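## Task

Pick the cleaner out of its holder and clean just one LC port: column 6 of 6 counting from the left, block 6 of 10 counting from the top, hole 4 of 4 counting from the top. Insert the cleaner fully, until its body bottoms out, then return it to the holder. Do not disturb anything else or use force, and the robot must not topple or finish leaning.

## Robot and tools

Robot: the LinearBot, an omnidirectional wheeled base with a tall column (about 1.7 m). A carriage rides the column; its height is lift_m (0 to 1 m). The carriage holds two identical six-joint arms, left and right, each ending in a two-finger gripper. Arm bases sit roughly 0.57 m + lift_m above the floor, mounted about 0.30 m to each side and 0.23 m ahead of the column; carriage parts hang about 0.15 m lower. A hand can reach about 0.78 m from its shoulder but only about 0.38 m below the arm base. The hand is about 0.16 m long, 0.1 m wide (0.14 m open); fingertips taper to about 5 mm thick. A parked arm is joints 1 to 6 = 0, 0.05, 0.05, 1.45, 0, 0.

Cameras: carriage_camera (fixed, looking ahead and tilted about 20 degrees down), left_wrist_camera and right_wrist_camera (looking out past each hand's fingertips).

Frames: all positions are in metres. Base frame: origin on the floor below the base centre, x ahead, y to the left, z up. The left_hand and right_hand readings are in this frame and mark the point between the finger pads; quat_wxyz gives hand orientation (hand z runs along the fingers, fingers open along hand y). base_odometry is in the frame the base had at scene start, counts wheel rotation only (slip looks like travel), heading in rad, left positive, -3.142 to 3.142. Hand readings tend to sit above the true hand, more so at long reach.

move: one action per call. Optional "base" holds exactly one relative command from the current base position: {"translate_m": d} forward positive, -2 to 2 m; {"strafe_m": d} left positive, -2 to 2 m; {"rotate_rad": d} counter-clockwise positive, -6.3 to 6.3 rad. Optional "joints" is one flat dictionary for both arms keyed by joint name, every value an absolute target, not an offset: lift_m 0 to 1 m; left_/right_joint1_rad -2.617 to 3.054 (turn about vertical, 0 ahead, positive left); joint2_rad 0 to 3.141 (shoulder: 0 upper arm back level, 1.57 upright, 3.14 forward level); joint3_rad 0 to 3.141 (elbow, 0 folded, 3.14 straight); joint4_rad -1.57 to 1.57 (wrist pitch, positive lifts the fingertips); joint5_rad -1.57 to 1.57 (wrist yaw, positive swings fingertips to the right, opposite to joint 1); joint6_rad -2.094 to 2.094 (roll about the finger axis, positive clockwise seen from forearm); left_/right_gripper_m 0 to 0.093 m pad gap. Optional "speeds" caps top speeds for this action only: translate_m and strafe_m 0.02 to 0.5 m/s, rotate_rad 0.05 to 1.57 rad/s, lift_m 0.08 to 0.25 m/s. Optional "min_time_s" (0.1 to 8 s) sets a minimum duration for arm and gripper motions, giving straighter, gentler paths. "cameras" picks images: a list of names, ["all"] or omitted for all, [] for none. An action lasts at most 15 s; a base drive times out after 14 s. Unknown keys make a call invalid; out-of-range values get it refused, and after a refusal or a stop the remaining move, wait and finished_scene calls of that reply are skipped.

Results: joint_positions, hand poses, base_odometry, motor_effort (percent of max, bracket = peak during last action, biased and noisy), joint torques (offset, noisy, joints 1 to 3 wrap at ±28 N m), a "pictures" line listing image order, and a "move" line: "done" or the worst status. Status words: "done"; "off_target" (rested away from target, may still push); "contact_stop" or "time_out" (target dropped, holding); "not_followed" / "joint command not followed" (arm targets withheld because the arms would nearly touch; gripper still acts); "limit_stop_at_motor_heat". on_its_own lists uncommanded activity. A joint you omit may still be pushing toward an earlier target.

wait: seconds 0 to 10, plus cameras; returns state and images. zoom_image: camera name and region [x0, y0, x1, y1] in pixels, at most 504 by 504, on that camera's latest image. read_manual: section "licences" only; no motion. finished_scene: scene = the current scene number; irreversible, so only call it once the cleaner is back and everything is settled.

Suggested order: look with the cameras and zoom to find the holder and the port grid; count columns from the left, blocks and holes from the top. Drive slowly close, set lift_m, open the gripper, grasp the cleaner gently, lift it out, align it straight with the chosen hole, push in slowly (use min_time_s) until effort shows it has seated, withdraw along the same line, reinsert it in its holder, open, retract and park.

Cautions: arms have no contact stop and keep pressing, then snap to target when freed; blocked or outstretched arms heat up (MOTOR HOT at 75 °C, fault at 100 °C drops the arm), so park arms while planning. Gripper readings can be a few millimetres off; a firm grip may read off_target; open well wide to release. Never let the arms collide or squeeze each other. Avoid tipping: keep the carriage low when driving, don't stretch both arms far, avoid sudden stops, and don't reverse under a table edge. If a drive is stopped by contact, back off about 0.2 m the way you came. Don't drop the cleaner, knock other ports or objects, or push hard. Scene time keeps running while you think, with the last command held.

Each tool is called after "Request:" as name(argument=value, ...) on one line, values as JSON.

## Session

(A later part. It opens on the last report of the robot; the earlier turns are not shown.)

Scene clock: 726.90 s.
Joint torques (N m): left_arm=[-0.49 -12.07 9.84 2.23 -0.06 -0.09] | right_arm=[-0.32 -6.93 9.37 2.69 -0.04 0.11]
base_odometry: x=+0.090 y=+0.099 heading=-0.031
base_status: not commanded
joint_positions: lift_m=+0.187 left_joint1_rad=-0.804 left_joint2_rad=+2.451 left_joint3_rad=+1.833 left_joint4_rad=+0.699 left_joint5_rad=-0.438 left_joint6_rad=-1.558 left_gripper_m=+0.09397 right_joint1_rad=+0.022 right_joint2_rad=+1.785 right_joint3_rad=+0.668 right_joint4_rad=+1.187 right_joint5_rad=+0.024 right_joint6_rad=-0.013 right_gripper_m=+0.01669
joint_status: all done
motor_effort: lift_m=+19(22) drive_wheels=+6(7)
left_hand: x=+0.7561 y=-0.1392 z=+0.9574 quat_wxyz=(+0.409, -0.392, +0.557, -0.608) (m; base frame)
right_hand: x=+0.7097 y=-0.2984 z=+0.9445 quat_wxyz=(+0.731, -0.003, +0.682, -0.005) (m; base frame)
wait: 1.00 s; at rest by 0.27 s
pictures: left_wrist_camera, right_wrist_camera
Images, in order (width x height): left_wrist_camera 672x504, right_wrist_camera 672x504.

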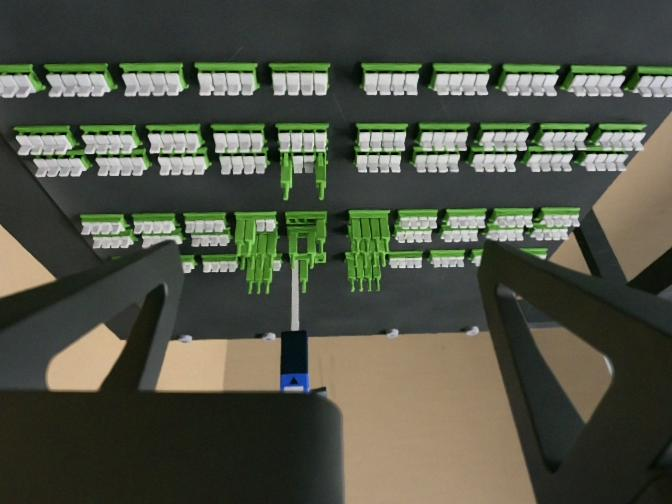

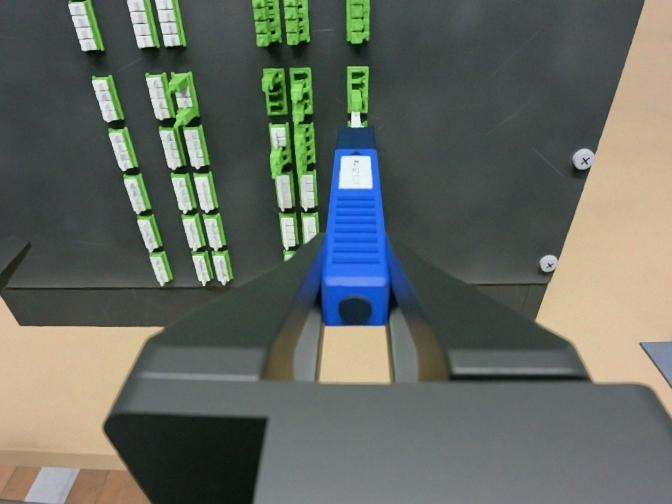

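Request:
move(joints={"right_joint2_rad": 1.797, "right_joint3_rad": 0.7045}, min_time_s=0.7, cameras=[])

Request:
move(joints={"right_joint3_rad": 0.7095}, min_time_s=0.7, cameras=[])

Request:
wait(seconds=0.7, cameras=["left_wrist_camera", "right_wrist_camera"])

Request:
zoom_image(camera="left_wrist_camera", region=[286, 244, 326, 284])

Request:
zoom_image(camera="right_wrist_camera", region=[330, 60, 385, 130])

Scene clock: 741.93 s.
Joint torques (N m): left_arm=[-0.54 -12.07 9.84 2.24 -0.07 -0.09] | right_arm=[-0.32 -6.31 10.76 2.7 -0.04 0.11]
move: done
base_odometry: x=+0.090 y=+0.099 heading=-0.031
base_status: not commanded
joint_positions: lift_m=+0.187 left_joint1_rad=-0.804 left_joint2_rad=+2.451 left_joint3_rad=+1.833 left_joint4_rad=+0.699 left_joint5_rad=-0.438 left_joint6_rad=-1.558 left_gripper_m=+0.09397 right_joint1_rad=+0.022 right_joint2_rad=+1.785 right_joint3_rad=+0.668 right_joint4_rad=+1.187 right_joint5_rad=+0.024 right_joint6_rad=-0.013 right_gripper_m=+0.01669
joint_status: all done
motor_effort: lift_m=+20(21) drive_wheels=+5(7)
left_hand: x=+0.7561 y=-0.1392 z=+0.9574 quat_wxyz=(+0.409, -0.392, +0.557, -0.608) (m; base frame)
right_hand: x=+0.7097 y=-0.2984 z=+0.9445 quat_wxyz=(+0.731, -0.003, +0.682, -0.005) (m; base frame)
pictures: none
No camera images: "cameras" was empty.

Scene clock: 742.93 s.
Joint torques (N m): left_arm=[-0.54 -12.1 9.85 2.24 -0.07 -0.08] | right_arm=[-0.34 -6.31 11.25 2.69 -0.03 0.11]
move: done
base_odometry: x=+0.090 y=+0.099 heading=-0.031
base_status: not commanded
joint_positions: lift_m=+0.187 left_joint1_rad=-0.804 left_joint2_rad=+2.451 left_joint3_rad=+1.833 left_joint4_rad=+0.699 left_joint5_rad=-0.438 left_joint6_rad=-1.558 left_gripper_m=+0.09397 right_joint1_rad=+0.022 right_joint2_rad=+1.785 right_joint3_rad=+0.668 right_joint4_rad=+1.187 right_joint5_rad=+0.024 right_joint6_rad=-0.013 right_gripper_m=+0.01669
joint_status: all done
motor_effort: lift_m=+20(21) drive_wheels=+7(8)
left_hand: x=+0.7561 y=-0.1392 z=+0.9574 quat_wxyz=(+0.409, -0.392, +0.557, -0.608) (m; base frame)
right_hand: x=+0.7097 y=-0.2984 z=+0.9445 quat_wxyz=(+0.731, -0.003, +0.682, -0.005) (m; base frame)
pictures: none
No camera images: "cameras" was empty.

Scene clock: 743.63 s.
Joint torques (N m): left_arm=[-0.5 -12.1 9.81 2.22 -0.06 -0.09] | right_arm=[-0.32 -6.34 11.26 2.69 -0.04 0.11]
base_odometry: x=+0.090 y=+0.099 heading=-0.031
base_status: not commanded
joint_positions: lift_m=+0.187 left_joint1_rad=-0.804 left_joint2_rad=+2.451 left_joint3_rad=+1.833 left_joint4_rad=+0.699 left_joint5_rad=-0.438 left_joint6_rad=-1.558 left_gripper_m=+0.09397 right_joint1_rad=+0.022 right_joint2_rad=+1.785 right_joint3_rad=+0.668 right_joint4_rad=+1.187 right_joint5_rad=+0.024 right_joint6_rad=-0.013 right_gripper_m=+0.01669
joint_status: all done
motor_effort: lift_m=+20(21) drive_wheels=+6(8)
left_hand: x=+0.7561 y=-0.1392 z=+0.9574 quat_wxyz=(+0.409, -0.392, +0.557, -0.608) (m; base frame)
right_hand: x=+0.7097 y=-0.2984 z=+0.9445 quat_wxyz=(+0.731, -0.003, +0.682, -0.005) (m; base frame)
wait: 0.70 s; at rest by 0.27 s
pictures: left_wrist_camera, right_wrist_camera
Images, in order (width x height): left_wrist_camera 672x504, right_wrist_camera 672x504.

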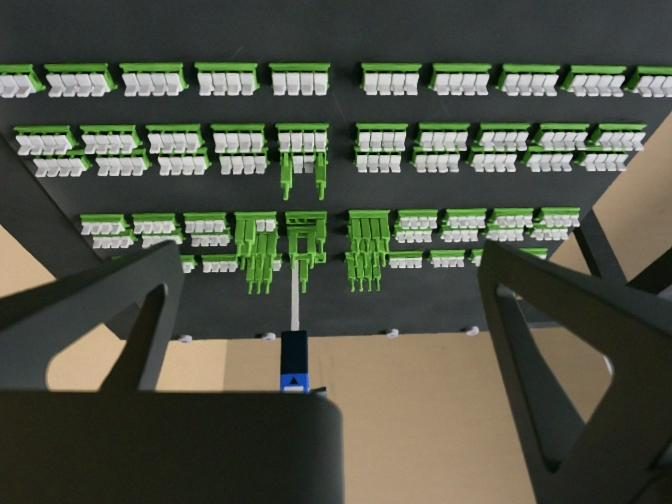

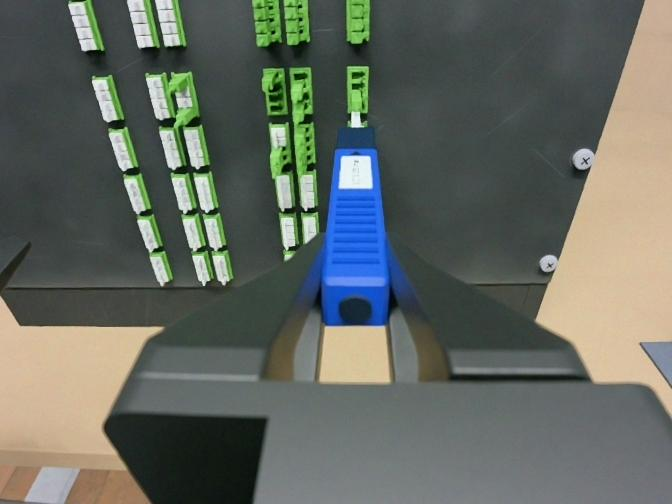

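Scaled by 12.600 from the camera's 672x504 image, which has a finer 960x720 frame.

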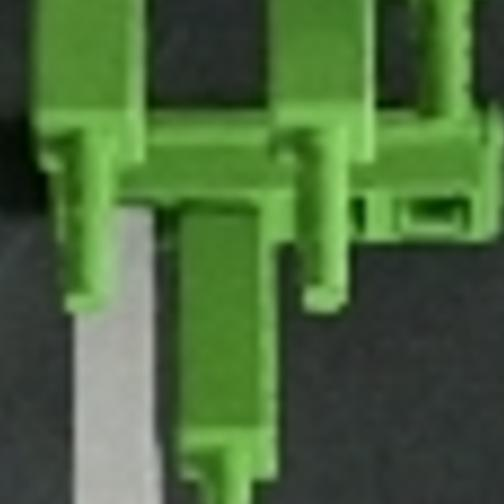

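Scaled by 7.200 from the camera's 672x504 image, which has a finer 960x720 frame.

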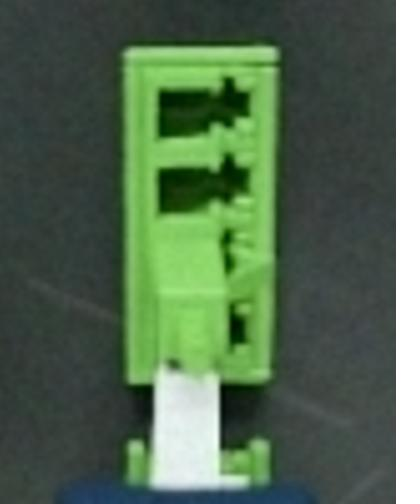

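Request:
move(joints={"right_joint2_rad": 1.764, "right_joint3_rad": 0.666}, min_time_s=1.5, cameras=[])

Request:
wait(seconds=0.7, cameras=["left_wrist_camera", "right_wrist_camera"])

Request:
zoom_image(camera="left_wrist_camera", region=[270, 240, 330, 300])

Request:
zoom_image(camera="right_wrist_camera", region=[330, 60, 385, 130])

Scene clock: 762.33 s.
Joint torques (N m): left_arm=[-0.5 -12.12 9.83 2.23 -0.07 -0.1] | right_arm=[-0.31 -8.99 6.98 2.7 -0.04 0.11]
move: done
base_odometry: x=+0.090 y=+0.099 heading=-0.031
base_status: not commanded
joint_positions: lift_m=+0.187 left_joint1_rad=-0.804 left_joint2_rad=+2.451 left_joint3_rad=+1.833 left_joint4_rad=+0.699 left_joint5_rad=-0.438 left_joint6_rad=-1.558 left_gripper_m=+0.09397 right_joint1_rad=+0.022 right_joint2_rad=+1.785 right_joint3_rad=+0.668 right_joint4_rad=+1.187 right_joint5_rad=+0.024 right_joint6_rad=-0.013 right_gripper_m=+0.01669
joint_status: all done
motor_effort: lift_m=+20(21) drive_wheels=+4(8)
left_hand: x=+0.7561 y=-0.1392 z=+0.9574 quat_wxyz=(+0.409, -0.392, +0.557, -0.608) (m; base frame)
right_hand: x=+0.7097 y=-0.2984 z=+0.9445 quat_wxyz=(+0.731, -0.003, +0.682, -0.005) (m; base frame)
pictures: none
No camera images: "cameras" was empty.

Scene clock: 763.03 s.
Joint torques (N m): left_arm=[-0.51 -12.1 9.83 2.23 -0.06 -0.09] | right_arm=[-0.34 -8.98 6.98 2.69 -0.04 0.11]
base_odometry: x=+0.090 y=+0.099 heading=-0.031
base_status: not commanded
joint_positions: lift_m=+0.187 left_joint1_rad=-0.804 left_joint2_rad=+2.451 left_joint3_rad=+1.833 left_joint4_rad=+0.699 left_joint5_rad=-0.438 left_joint6_rad=-1.558 left_gripper_m=+0.09397 right_joint1_rad=+0.022 right_joint2_rad=+1.785 right_joint3_rad=+0.668 right_joint4_rad=+1.187 right_joint5_rad=+0.024 right_joint6_rad=-0.013 right_gripper_m=+0.01669
joint_status: all done
motor_effort: lift_m=+19(21) drive_wheels=+6(8)
left_hand: x=+0.7561 y=-0.1392 z=+0.9574 quat_wxyz=(+0.409, -0.392, +0.557, -0.608) (m; base frame)
right_hand: x=+0.7097 y=-0.2984 z=+0.9445 quat_wxyz=(+0.731, -0.003, +0.682, -0.005) (m; base frame)
wait: 0.70 s; at rest by 0.27 s
pictures: left_wrist_camera, right_wrist_camera
Images, in order (width x height): left_wrist_camera 672x504, right_wrist_camera 672x504.

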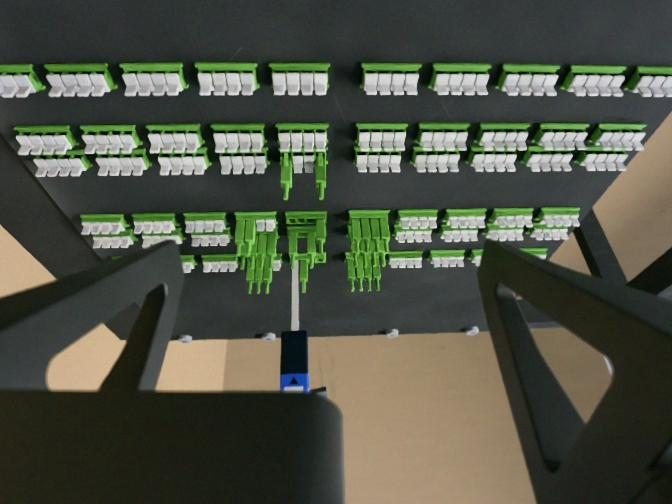

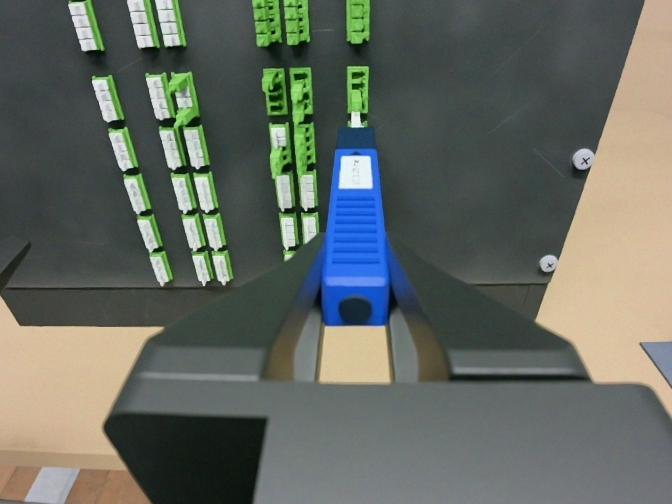

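Scaled by 8.400 from the camera's 672x504 image, which has a finer 960x720 frame.

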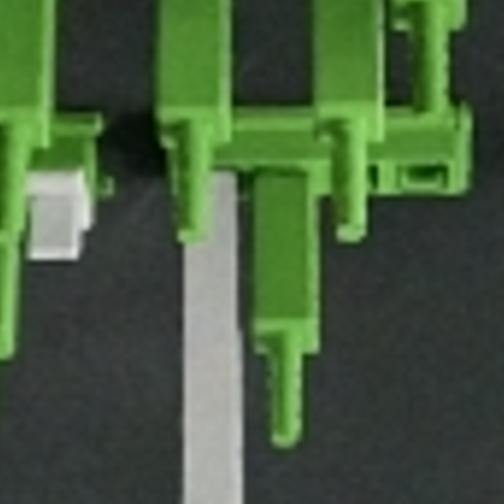

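Scaled by 7.200 from the camera's 672x504 image, which has a finer 960x720 frame.

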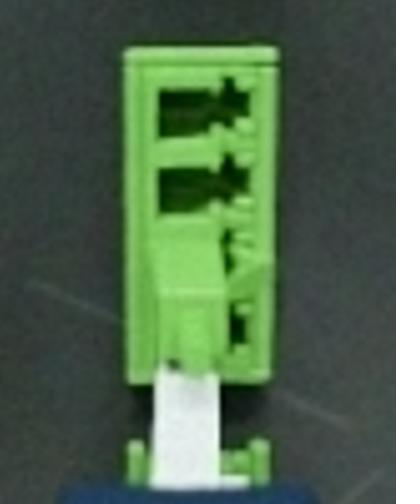

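Request:
move(joints={"right_joint2_rad": 1.757, "right_joint3_rad": 0.652}, min_time_s=1.5, cameras=[])

Request:
wait(seconds=0.7, cameras=["left_wrist_camera", "right_wrist_camera"])

Request:
zoom_image(camera="left_wrist_camera", region=[270, 240, 330, 300])

Request:
zoom_image(camera="right_wrist_camera", region=[330, 60, 385, 130])

Scene clock: 770.97 s.
Joint torques (N m): left_arm=[-0.5 -12.07 9.81 2.22 -0.06 -0.08] | right_arm=[-0.32 -9.52 5.72 2.69 -0.04 0.11]
move: done
base_odometry: x=+0.090 y=+0.099 heading=-0.031
base_status: not commanded
joint_positions: lift_m=+0.187 left_joint1_rad=-0.804 left_joint2_rad=+2.451 left_joint3_rad=+1.833 left_joint4_rad=+0.699 left_joint5_rad=-0.438 left_joint6_rad=-1.558 left_gripper_m=+0.09397 right_joint1_rad=+0.022 right_joint2_rad=+1.785 right_joint3_rad=+0.666 right_joint4_rad=+1.187 right_joint5_rad=+0.024 right_joint6_rad=-0.013 right_gripper_m=+0.01669
joint_status: all done
motor_effort: lift_m=+19(23) drive_wheels=+7(8)
left_hand: x=+0.7561 y=-0.1392 z=+0.9574 quat_wxyz=(+0.409, -0.392, +0.557, -0.608) (m; base frame)
right_hand: x=+0.7095 y=-0.2984 z=+0.9439 quat_wxyz=(+0.731, -0.003, +0.683, -0.005) (m; base frame)
pictures: none
No camera images: "cameras" was empty.

Scene clock: 771.67 s.
Joint torques (N m): left_arm=[-0.54 -12.1 9.87 2.23 -0.07 -0.09] | right_arm=[-0.32 -9.54 5.74 2.69 -0.03 0.11]
base_odometry: x=+0.090 y=+0.099 heading=-0.031
base_status: not commanded
joint_positions: lift_m=+0.187 left_joint1_rad=-0.804 left_joint2_rad=+2.451 left_joint3_rad=+1.833 left_joint4_rad=+0.699 left_joint5_rad=-0.438 left_joint6_rad=-1.558 left_gripper_m=+0.09397 right_joint1_rad=+0.022 right_joint2_rad=+1.785 right_joint3_rad=+0.666 right_joint4_rad=+1.187 right_joint5_rad=+0.024 right_joint6_rad=-0.013 right_gripper_m=+0.01669
joint_status: all done
motor_effort: lift_m=+19(23) drive_wheels=+6(8)
left_hand: x=+0.7561 y=-0.1392 z=+0.9574 quat_wxyz=(+0.409, -0.392, +0.557, -0.608) (m; base frame)
right_hand: x=+0.7095 y=-0.2984 z=+0.9439 quat_wxyz=(+0.731, -0.003, +0.683, -0.005) (m; base frame)
wait: 0.70 s; at rest by 0.27 s
pictures: left_wrist_camera, right_wrist_camera
Images, in order (width x height): left_wrist_camera 672x504, right_wrist_camera 672x504.

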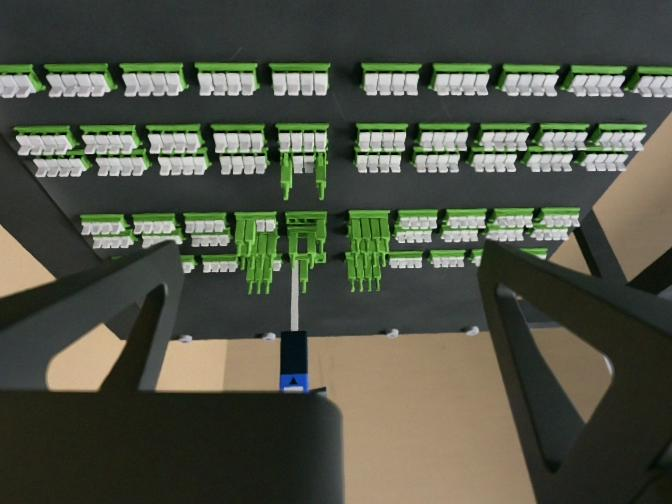

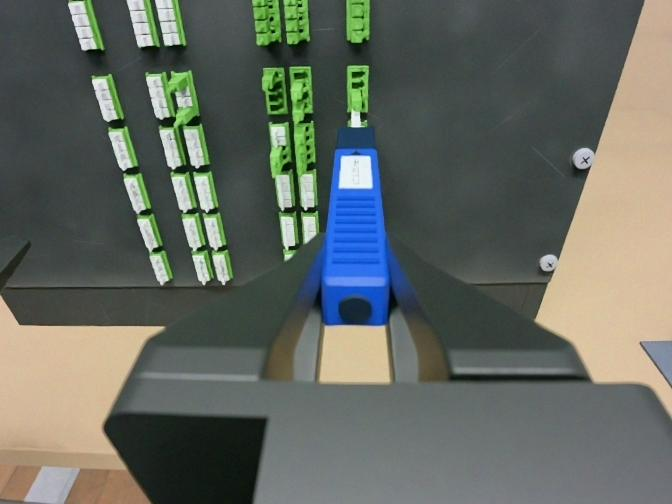

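Scaled by 8.400 from the camera's 672x504 image, which has a finer 960x720 frame.

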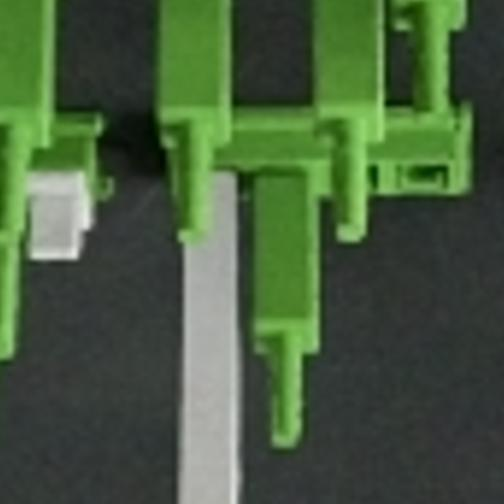

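Scaled by 7.200 from the camera's 672x504 image, which has a finer 960x720 frame.

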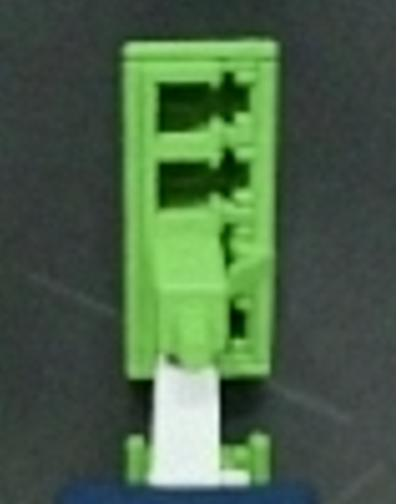

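Request:
move(base={"translate_m": -0.004}, speeds={"translate_m": 0.02}, cameras=[])

Request:
wait(seconds=1.5, cameras=["left_wrist_camera", "right_wrist_camera"])

Request:
zoom_image(camera="left_wrist_camera", region=[270, 240, 330, 300])

Request:
zoom_image(camera="right_wrist_camera", region=[330, 60, 385, 130])

Scene clock: 787.47 s.
Joint torques (N m): left_arm=[-0.18 -12.15 9.95 2.24 -0.06 -0.09] | right_arm=[-0.32 -9.43 5.76 2.73 -0.04 0.11]
move: done
base_odometry: x=+0.086 y=+0.099 heading=-0.031
base_status: done
joint_positions: lift_m=+0.187 left_joint1_rad=-0.808 left_joint2_rad=+2.451 left_joint3_rad=+1.833 left_joint4_rad=+0.699 left_joint5_rad=-0.439 left_joint6_rad=-1.558 left_gripper_m=+0.09397 right_joint1_rad=+0.022 right_joint2_rad=+1.784 right_joint3_rad=+0.666 right_joint4_rad=+1.185 right_joint5_rad=+0.024 right_joint6_rad=-0.013 right_gripper_m=+0.01669
joint_status: not commanded
motor_effort: lift_m=+19(21) drive_wheels=+3(7)
left_hand: x=+0.7544 y=-0.1411 z=+0.9574 quat_wxyz=(+0.408, -0.391, +0.557, -0.608) (m; base frame)
right_hand: x=+0.7094 y=-0.2984 z=+0.9440 quat_wxyz=(+0.730, -0.003, +0.683, -0.005) (m; base frame)
pictures: none
No camera images: "cameras" was empty.

Scene clock: 788.97 s.
Joint torques (N m): left_arm=[-0.16 -12.07 9.85 2.24 -0.04 -0.09] | right_arm=[-0.32 -9.44 5.74 2.72 -0.04 0.11]
base_odometry: x=+0.086 y=+0.099 heading=-0.031
base_status: done
joint_positions: lift_m=+0.187 left_joint1_rad=-0.808 left_joint2_rad=+2.451 left_joint3_rad=+1.833 left_joint4_rad=+0.699 left_joint5_rad=-0.439 left_joint6_rad=-1.558 left_gripper_m=+0.09397 right_joint1_rad=+0.022 right_joint2_rad=+1.784 right_joint3_rad=+0.666 right_joint4_rad=+1.185 right_joint5_rad=+0.024 right_joint6_rad=-0.013 right_gripper_m=+0.01669
joint_status: not commanded
motor_effort: lift_m=+20(21) drive_wheels=+5(7)
left_hand: x=+0.7544 y=-0.1411 z=+0.9574 quat_wxyz=(+0.408, -0.391, +0.557, -0.608) (m; base frame)
right_hand: x=+0.7094 y=-0.2984 z=+0.9440 quat_wxyz=(+0.730, -0.003, +0.683, -0.005) (m; base frame)
wait: 1.50 s; at rest by 0.27 s
pictures: left_wrist_camera, right_wrist_camera
Images, in order (width x height): left_wrist_camera 672x504, right_wrist_camera 672x504.

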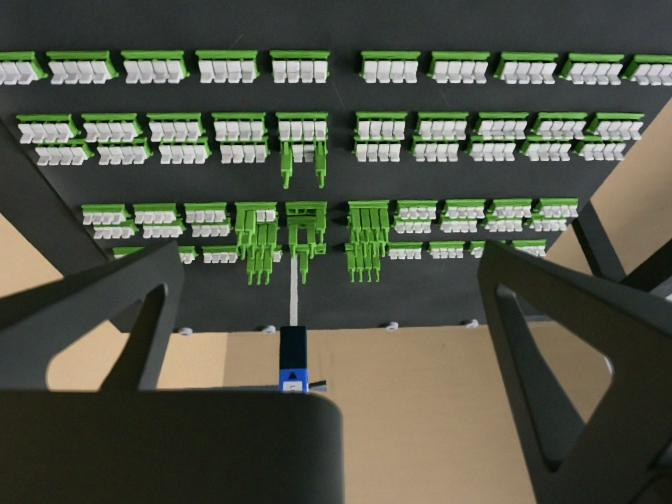

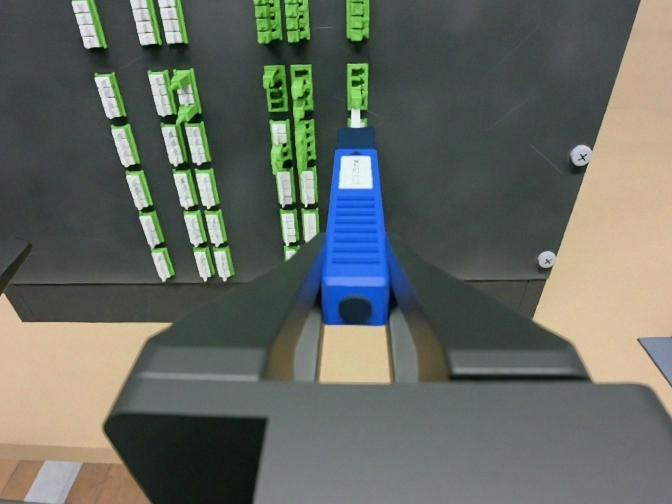

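Scaled by 8.400 from the camera's 672x504 image, which has a finer 960x720 frame.

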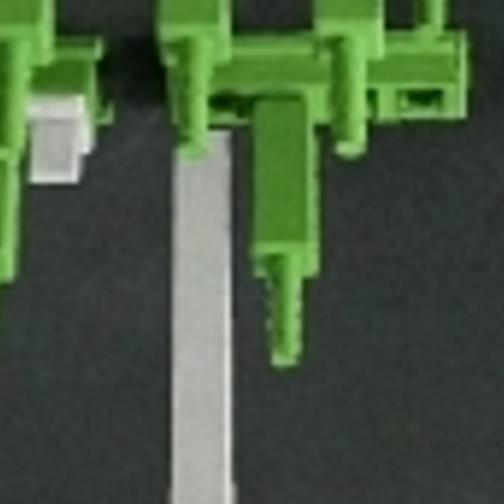

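Scaled by 7.200 from the camera's 672x504 image, which has a finer 960x720 frame.

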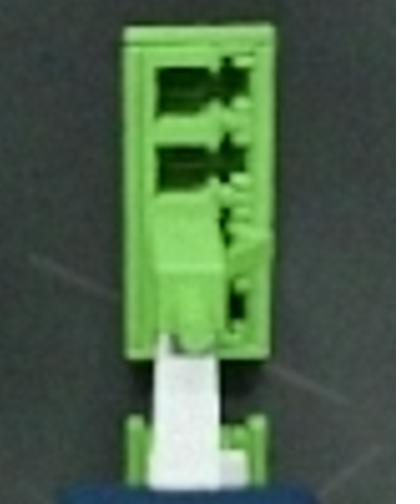

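Request:
zoom_image(camera="right_wrist_camera", region=[344, 92, 374, 122])

Request:
zoom_image(camera="right_wrist_camera", region=[330, 120, 385, 190])

Scaled by 16.800 from the camera's 672x504 image, which has a finer 960x720 frame.

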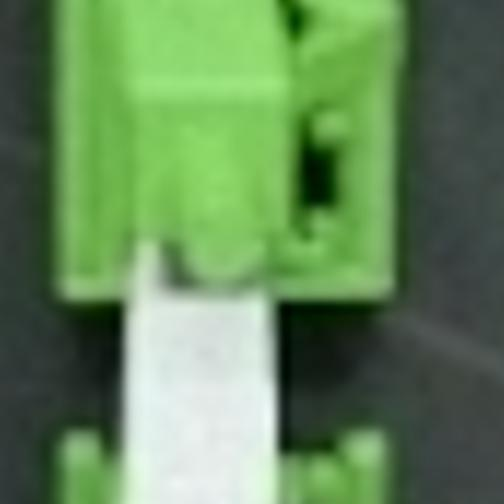

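Scaled by 7.200 from the camera's 672x504 image, which has a finer 960x720 frame.

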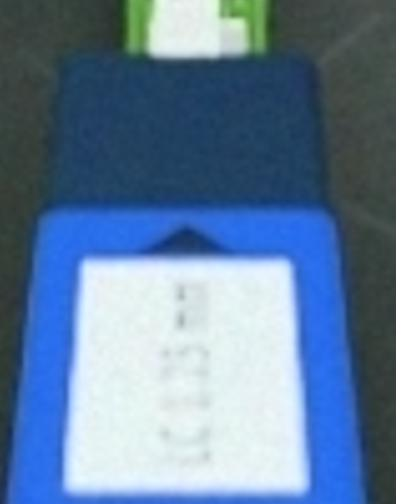

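Request:
move(joints={"right_joint2_rad": 1.796, "right_joint3_rad": 0.697, "lift_m": 0.1885}, min_time_s=1, speeds={"lift_m": 0.08}, cameras=[])

Request:
wait(seconds=1, cameras=["left_wrist_camera", "right_wrist_camera"])

Request:
zoom_image(camera="left_wrist_camera", region=[280, 240, 320, 280])

Request:
zoom_image(camera="right_wrist_camera", region=[340, 64, 376, 124])

Scene clock: 803.47 s.
Joint torques (N m): left_arm=[-0.2 -12.08 9.8 2.22 -0.05 -0.08] | right_arm=[-0.32 -6.27 10.17 2.73 -0.03 0.11]
move: done
base_odometry: x=+0.086 y=+0.099 heading=-0.031
base_status: not commanded
joint_positions: lift_m=+0.188 left_joint1_rad=-0.808 left_joint2_rad=+2.451 left_joint3_rad=+1.833 left_joint4_rad=+0.699 left_joint5_rad=-0.439 left_joint6_rad=-1.558 left_gripper_m=+0.09397 right_joint1_rad=+0.022 right_joint2_rad=+1.783 right_joint3_rad=+0.666 right_joint4_rad=+1.184 right_joint5_rad=+0.024 right_joint6_rad=-0.013 right_gripper_m=+0.01669
joint_status: all done
motor_effort: lift_m=+26(27) drive_wheels=+5(5)
left_hand: x=+0.7544 y=-0.1411 z=+0.9585 quat_wxyz=(+0.408, -0.391, +0.557, -0.608) (m; base frame)
right_hand: x=+0.7094 y=-0.2984 z=+0.9452 quat_wxyz=(+0.730, -0.003, +0.683, -0.005) (m; base frame)
pictures: none
No camera images: "cameras" was empty.

Scene clock: 804.47 s.
Joint torques (N m): left_arm=[-0.25 -12.1 9.83 2.23 -0.05 -0.08] | right_arm=[-0.32 -6.26 10.19 2.73 -0.04 0.11]
base_odometry: x=+0.086 y=+0.099 heading=-0.031
base_status: not commanded
joint_positions: lift_m=+0.188 left_joint1_rad=-0.808 left_joint2_rad=+2.451 left_joint3_rad=+1.833 left_joint4_rad=+0.699 left_joint5_rad=-0.439 left_joint6_rad=-1.558 left_gripper_m=+0.09397 right_joint1_rad=+0.022 right_joint2_rad=+1.783 right_joint3_rad=+0.666 right_joint4_rad=+1.184 right_joint5_rad=+0.024 right_joint6_rad=-0.013 right_gripper_m=+0.01669
joint_status: all done
motor_effort: lift_m=+26(27) drive_wheels=+3(5)
left_hand: x=+0.7544 y=-0.1411 z=+0.9585 quat_wxyz=(+0.408, -0.391, +0.557, -0.608) (m; base frame)
right_hand: x=+0.7094 y=-0.2984 z=+0.9452 quat_wxyz=(+0.730, -0.003, +0.683, -0.005) (m; base frame)
wait: 1.00 s; at rest by 0.27 s
pictures: left_wrist_camera, right_wrist_camera
Images, in order (width x height): left_wrist_camera 672x504, right_wrist_camera 672x504.

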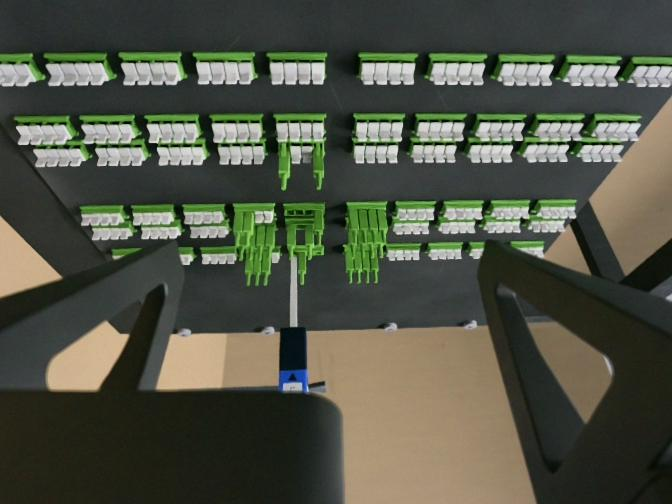

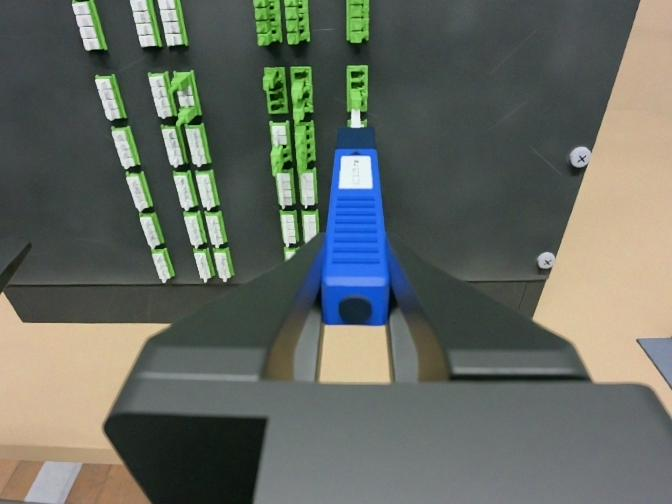

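Scaled by 12.600 from the camera's 672x504 image, which has a finer 960x720 frame.

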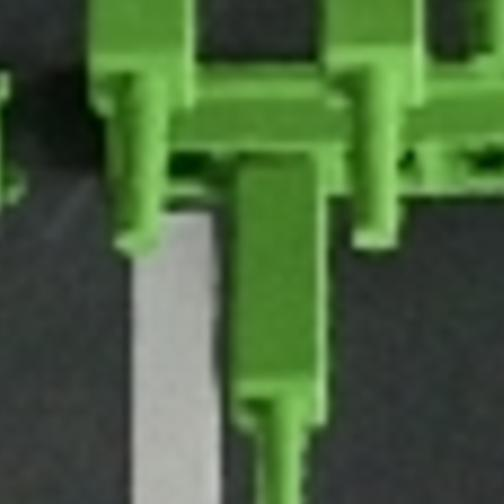

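Scaled by 8.400 from the camera's 672x504 image, which has a finer 960x720 frame.

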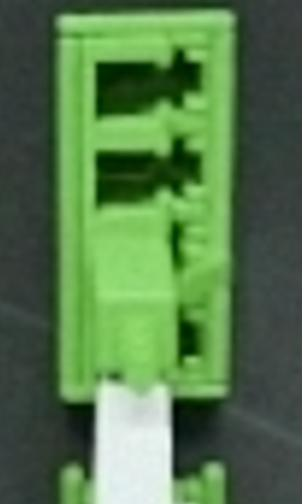

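Request:
move(joints={"right_joint2_rad": 1.816, "right_joint3_rad": 0.7205}, min_time_s=1.6, cameras=[])

Request:
wait(seconds=0.8, cameras=["left_wrist_camera", "right_wrist_camera"])

Request:
zoom_image(camera="left_wrist_camera", region=[280, 240, 320, 280])

Request:
zoom_image(camera="right_wrist_camera", region=[340, 64, 376, 124])

Scene clock: 819.47 s.
Joint torques (N m): left_arm=[-0.2 -12.08 9.77 2.21 -0.06 -0.07] | right_arm=[-0.34 -6 10.86 2.72 -0.04 0.11]
move: done
base_odometry: x=+0.086 y=+0.099 heading=-0.031
base_status: not commanded
joint_positions: lift_m=+0.188 left_joint1_rad=-0.808 left_joint2_rad=+2.451 left_joint3_rad=+1.833 left_joint4_rad=+0.699 left_joint5_rad=-0.439 left_joint6_rad=-1.558 left_gripper_m=+0.09397 right_joint1_rad=+0.022 right_joint2_rad=+1.799 right_joint3_rad=+0.683 right_joint4_rad=+1.184 right_joint5_rad=+0.024 right_joint6_rad=-0.013 right_gripper_m=+0.01669
joint_status: all done
motor_effort: lift_m=+25(29) drive_wheels=+4(5)
left_hand: x=+0.7544 y=-0.1411 z=+0.9585 quat_wxyz=(+0.408, -0.391, +0.557, -0.608) (m; base frame)
right_hand: x=+0.7136 y=-0.2984 z=+0.9448 quat_wxyz=(+0.731, -0.003, +0.683, -0.005) (m; base frame)
pictures: none
No camera images: "cameras" was empty.

Scene clock: 820.27 s.
Joint torques (N m): left_arm=[-0.13 -12.12 9.88 2.22 -0.05 -0.07] | right_arm=[-0.35 -6.02 10.84 2.72 -0.04 0.11]
base_odometry: x=+0.086 y=+0.099 heading=-0.031
base_status: not commanded
joint_positions: lift_m=+0.188 left_joint1_rad=-0.808 left_joint2_rad=+2.451 left_joint3_rad=+1.833 left_joint4_rad=+0.699 left_joint5_rad=-0.439 left_joint6_rad=-1.558 left_gripper_m=+0.09397 right_joint1_rad=+0.022 right_joint2_rad=+1.799 right_joint3_rad=+0.683 right_joint4_rad=+1.184 right_joint5_rad=+0.024 right_joint6_rad=-0.013 right_gripper_m=+0.01669
joint_status: all done
motor_effort: lift_m=+27(29) drive_wheels=+4(5)
left_hand: x=+0.7544 y=-0.1411 z=+0.9585 quat_wxyz=(+0.408, -0.391, +0.557, -0.608) (m; base frame)
right_hand: x=+0.7136 y=-0.2984 z=+0.9448 quat_wxyz=(+0.731, -0.003, +0.683, -0.005) (m; base frame)
wait: 0.80 s; at rest by 0.27 s
pictures: left_wrist_camera, right_wrist_camera
Images, in order (width x height): left_wrist_camera 672x504, right_wrist_camera 672x504.

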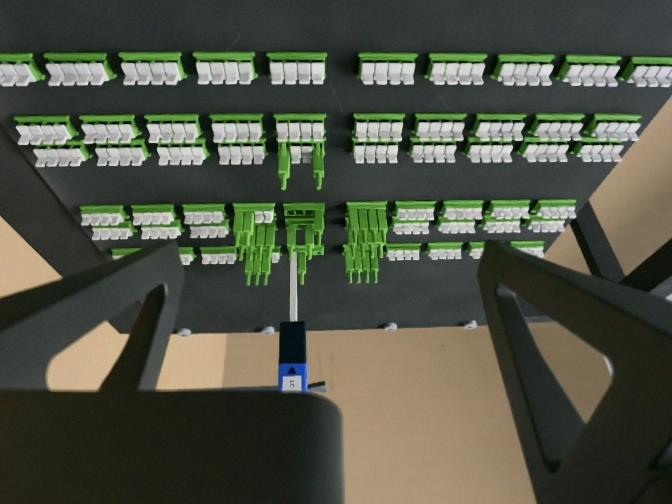

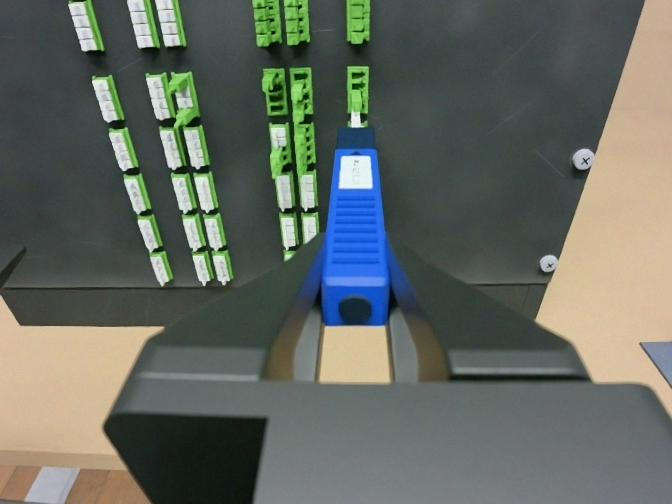

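Scaled by 12.600 from the camera's 672x504 image, which has a finer 960x720 frame.

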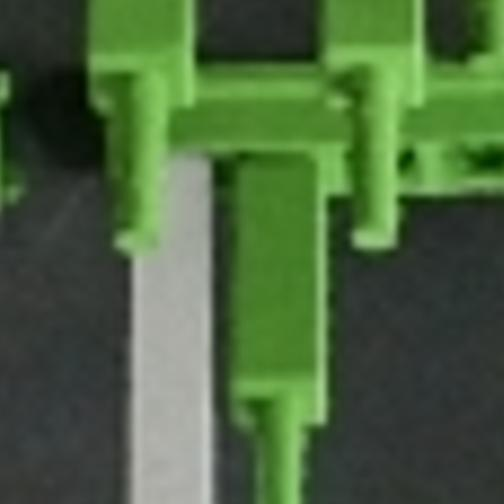

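Scaled by 8.400 from the camera's 672x504 image, which has a finer 960x720 frame.

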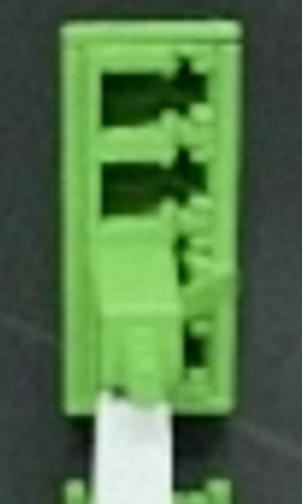

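Request:
move(base={"translate_m": -0.005}, speeds={"translate_m": 0.02}, cameras=[])

Request:
wait(seconds=1.5, cameras=["left_wrist_camera", "right_wrist_camera"])

Request:
zoom_image(camera="left_wrist_camera", region=[285, 240, 315, 270])

Request:
zoom_image(camera="left_wrist_camera", region=[303, 240, 333, 270])

Request:
zoom_image(camera="right_wrist_camera", region=[340, 64, 376, 124])

Scene clock: 828.90 s.
Joint torques (N m): left_arm=[-0.06 -12.11 9.84 2.24 -0.04 -0.08] | right_arm=[-0.32 -6.6 10.21 2.73 -0.04 0.11]
move: done
base_odometry: x=+0.081 y=+0.099 heading=-0.031
base_status: done
joint_positions: lift_m=+0.188 left_joint1_rad=-0.810 left_joint2_rad=+2.451 left_joint3_rad=+1.833 left_joint4_rad=+0.699 left_joint5_rad=-0.439 left_joint6_rad=-1.558 left_gripper_m=+0.09397 right_joint1_rad=+0.022 right_joint2_rad=+1.805 right_joint3_rad=+0.690 right_joint4_rad=+1.184 right_joint5_rad=+0.024 right_joint6_rad=-0.013 right_gripper_m=+0.01669
joint_status: not commanded
motor_effort: lift_m=+25(27) drive_wheels=+2(7)
left_hand: x=+0.7536 y=-0.1421 z=+0.9585 quat_wxyz=(+0.407, -0.391, +0.557, -0.609) (m; base frame)
right_hand: x=+0.7153 y=-0.2983 z=+0.9446 quat_wxyz=(+0.731, -0.003, +0.683, -0.005) (m; base frame)
pictures: none
No camera images: "cameras" was empty.

Scene clock: 830.40 s.
Joint torques (N m): left_arm=[-0.01 -12.12 9.85 2.22 -0.04 -0.08] | right_arm=[-0.34 -6.6 10.19 2.73 -0.04 0.11]
base_odometry: x=+0.081 y=+0.099 heading=-0.031
base_status: done
joint_positions: lift_m=+0.188 left_joint1_rad=-0.810 left_joint2_rad=+2.451 left_joint3_rad=+1.833 left_joint4_rad=+0.699 left_joint5_rad=-0.439 left_joint6_rad=-1.558 left_gripper_m=+0.09397 right_joint1_rad=+0.022 right_joint2_rad=+1.805 right_joint3_rad=+0.690 right_joint4_rad=+1.184 right_joint5_rad=+0.024 right_joint6_rad=-0.013 right_gripper_m=+0.01669
joint_status: not commanded
motor_effort: lift_m=+25(27) drive_wheels=+2(7)
left_hand: x=+0.7536 y=-0.1421 z=+0.9584 quat_wxyz=(+0.407, -0.391, +0.557, -0.609) (m; base frame)
right_hand: x=+0.7153 y=-0.2983 z=+0.9446 quat_wxyz=(+0.731, -0.003, +0.683, -0.005) (m; base frame)
wait: 1.50 s; at rest by 0.27 s
pictures: left_wrist_camera, right_wrist_camera
Images, in order (width x height): left_wrist_camera 672x504, right_wrist_camera 672x504.

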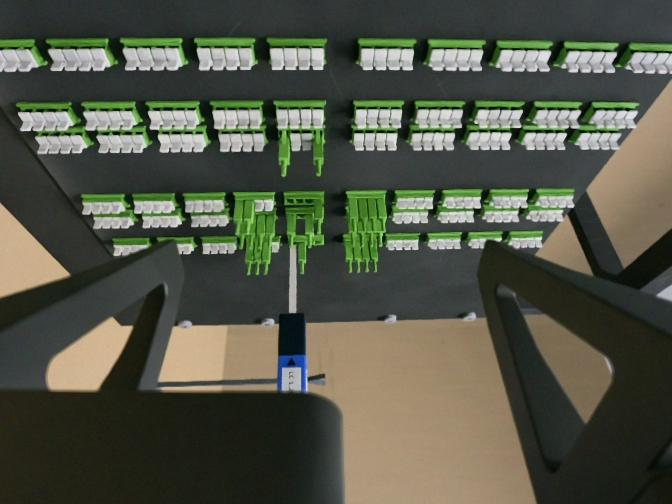

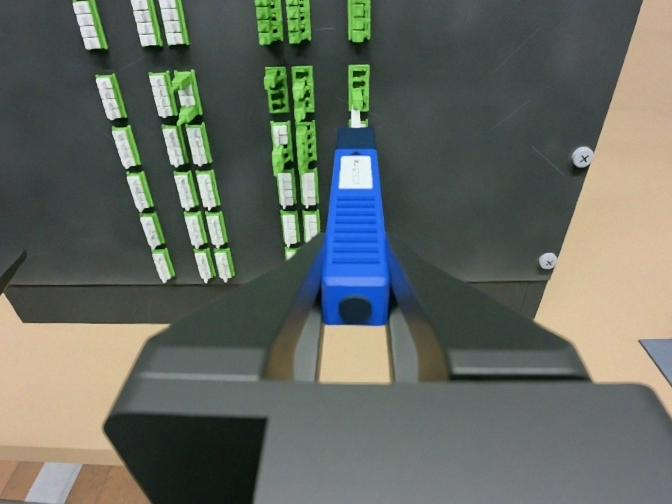

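Scaled by 16.800 from the camera's 672x504 image, which has a finer 960x720 frame.

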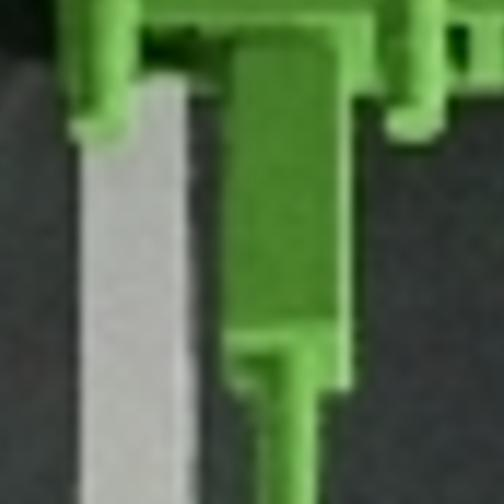

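Scaled by 16.800 from the camera's 672x504 image, which has a finer 960x720 frame.

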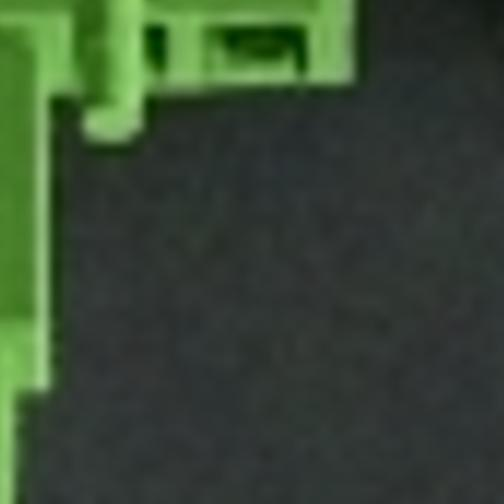

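Scaled by 8.400 from the camera's 672x504 image, which has a finer 960x720 frame.

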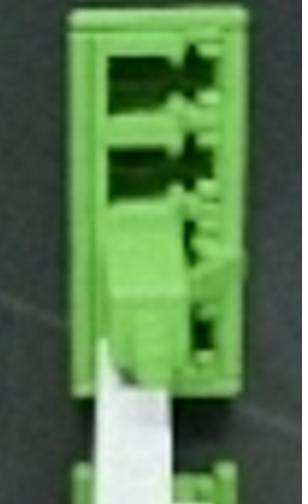

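Request:
zoom_image(camera="right_wrist_camera", region=[346, 64, 372, 90])

Request:
zoom_image(camera="right_wrist_camera", region=[346, 90, 372, 116])

Scaled by 19.385 from the camera's 672x504 image, which has a finer 960x720 frame.

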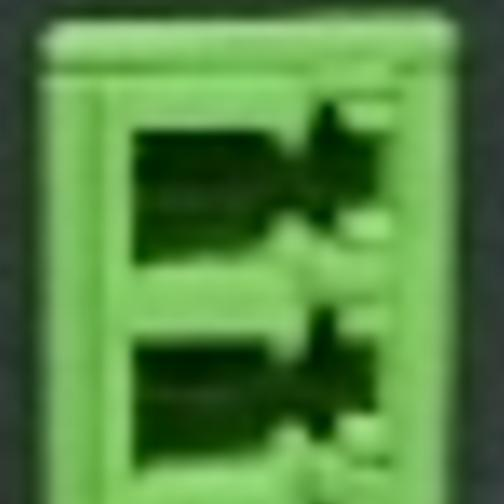

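Scaled by 19.385 from the camera's 672x504 image, which has a finer 960x720 frame.

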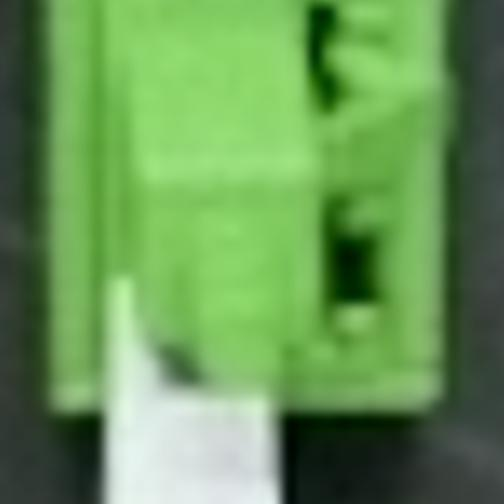

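Request:
zoom_image(camera="left_wrist_camera", region=[284, 243, 302, 261])

Request:
zoom_image(camera="left_wrist_camera", region=[272, 290, 312, 330])

Scaled by 28.000 from the camera's 672x504 image, which has a finer 960x720 frame.

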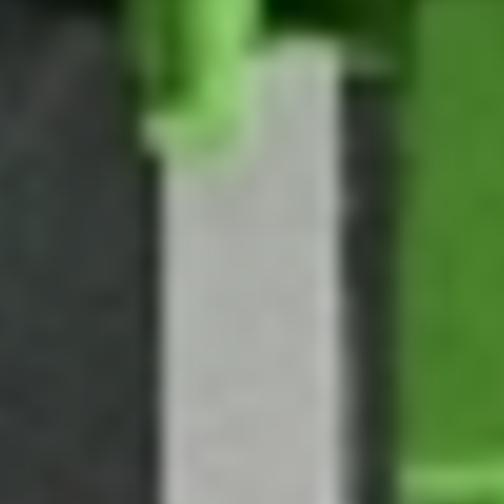

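Scaled by 12.600 from the camera's 672x504 image, which has a finer 960x720 frame.

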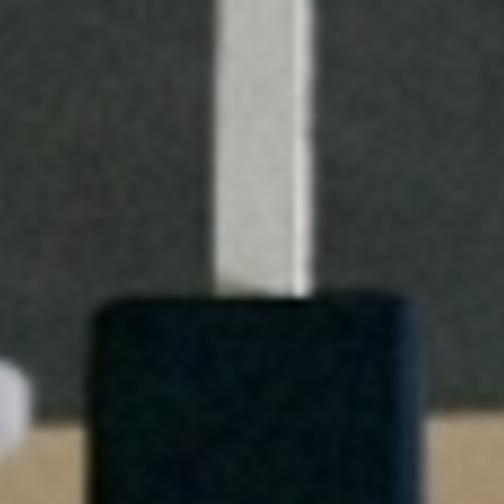

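Request:
move(cameras=["left_wrist_camera","right_wrist_camera"])

Request:
zoom_image(camera="left_wrist_camera", region=[285, 240, 315, 270])

Request:
zoom_image(camera="right_wrist_camera", region=[346, 90, 372, 116])

Scene clock: 877.27 s.
Joint torques (N m): left_arm=[-0.01 -12.05 9.83 2.23 -0.03 -0.08] | right_arm=[-0.34 -6.6 10.15 2.73 -0.04 0.11]
base_odometry: x=+0.081 y=+0.099 heading=-0.031
base_status: done
joint_positions: lift_m=+0.188 left_joint1_rad=-0.810 left_joint2_rad=+2.451 left_joint3_rad=+1.833 left_joint4_rad=+0.699 left_joint5_rad=-0.439 left_joint6_rad=-1.558 left_gripper_m=+0.09397 right_joint1_rad=+0.022 right_joint2_rad=+1.805 right_joint3_rad=+0.690 right_joint4_rad=+1.184 right_joint5_rad=+0.024 right_joint6_rad=-0.013 right_gripper_m=+0.01669
joint_status: not commanded
motor_effort: lift_m=+24(27) drive_wheels=+1(7)
left_hand: x=+0.7536 y=-0.1421 z=+0.9584 quat_wxyz=(+0.407, -0.391, +0.557, -0.609) (m; base frame)
right_hand: x=+0.7153 y=-0.2983 z=+0.9446 quat_wxyz=(+0.731, -0.003, +0.683, -0.005) (m; base frame)
pictures: left_wrist_camera, right_wrist_camera
Images, in order (width x height): left_wrist_camera 672x504, right_wrist_camera 672x504.

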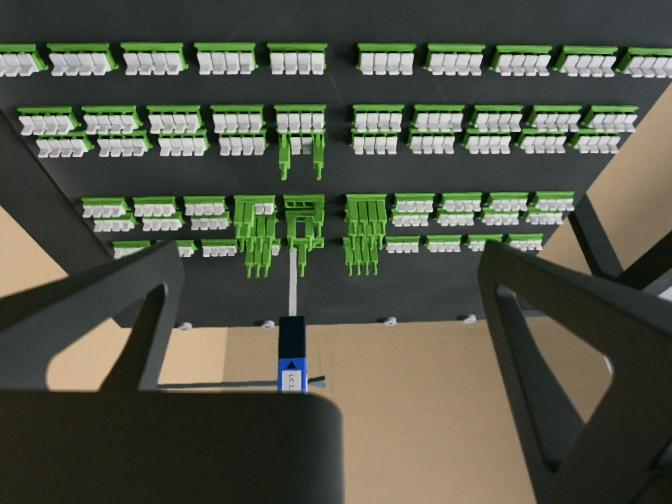

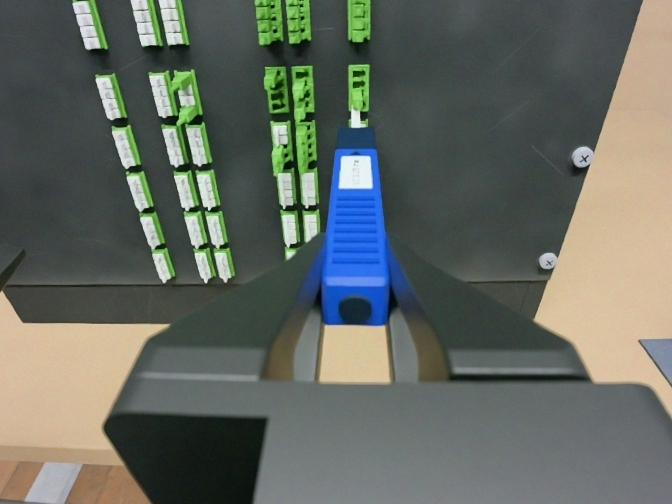

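Scaled by 16.800 from the camera's 672x504 image, which has a finer 960x720 frame.

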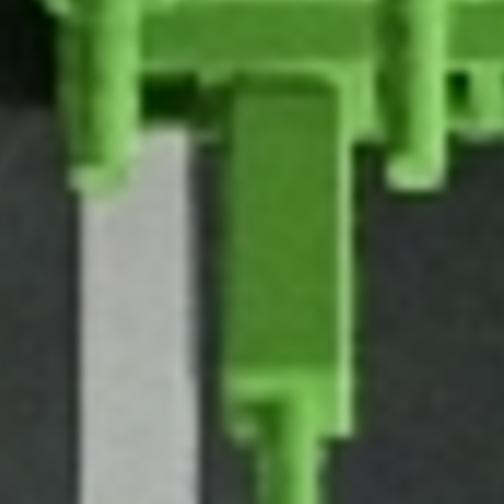

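Scaled by 19.385 from the camera's 672x504 image, which has a finer 960x720 frame.

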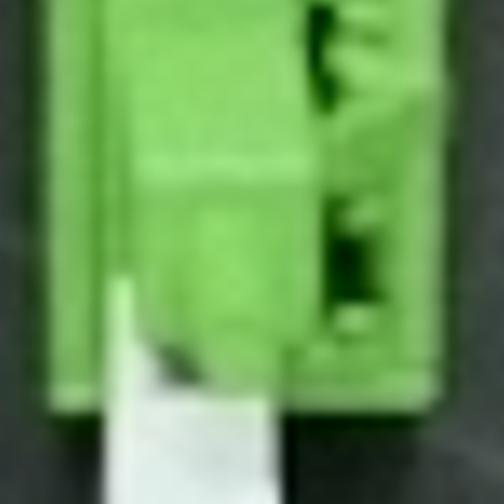

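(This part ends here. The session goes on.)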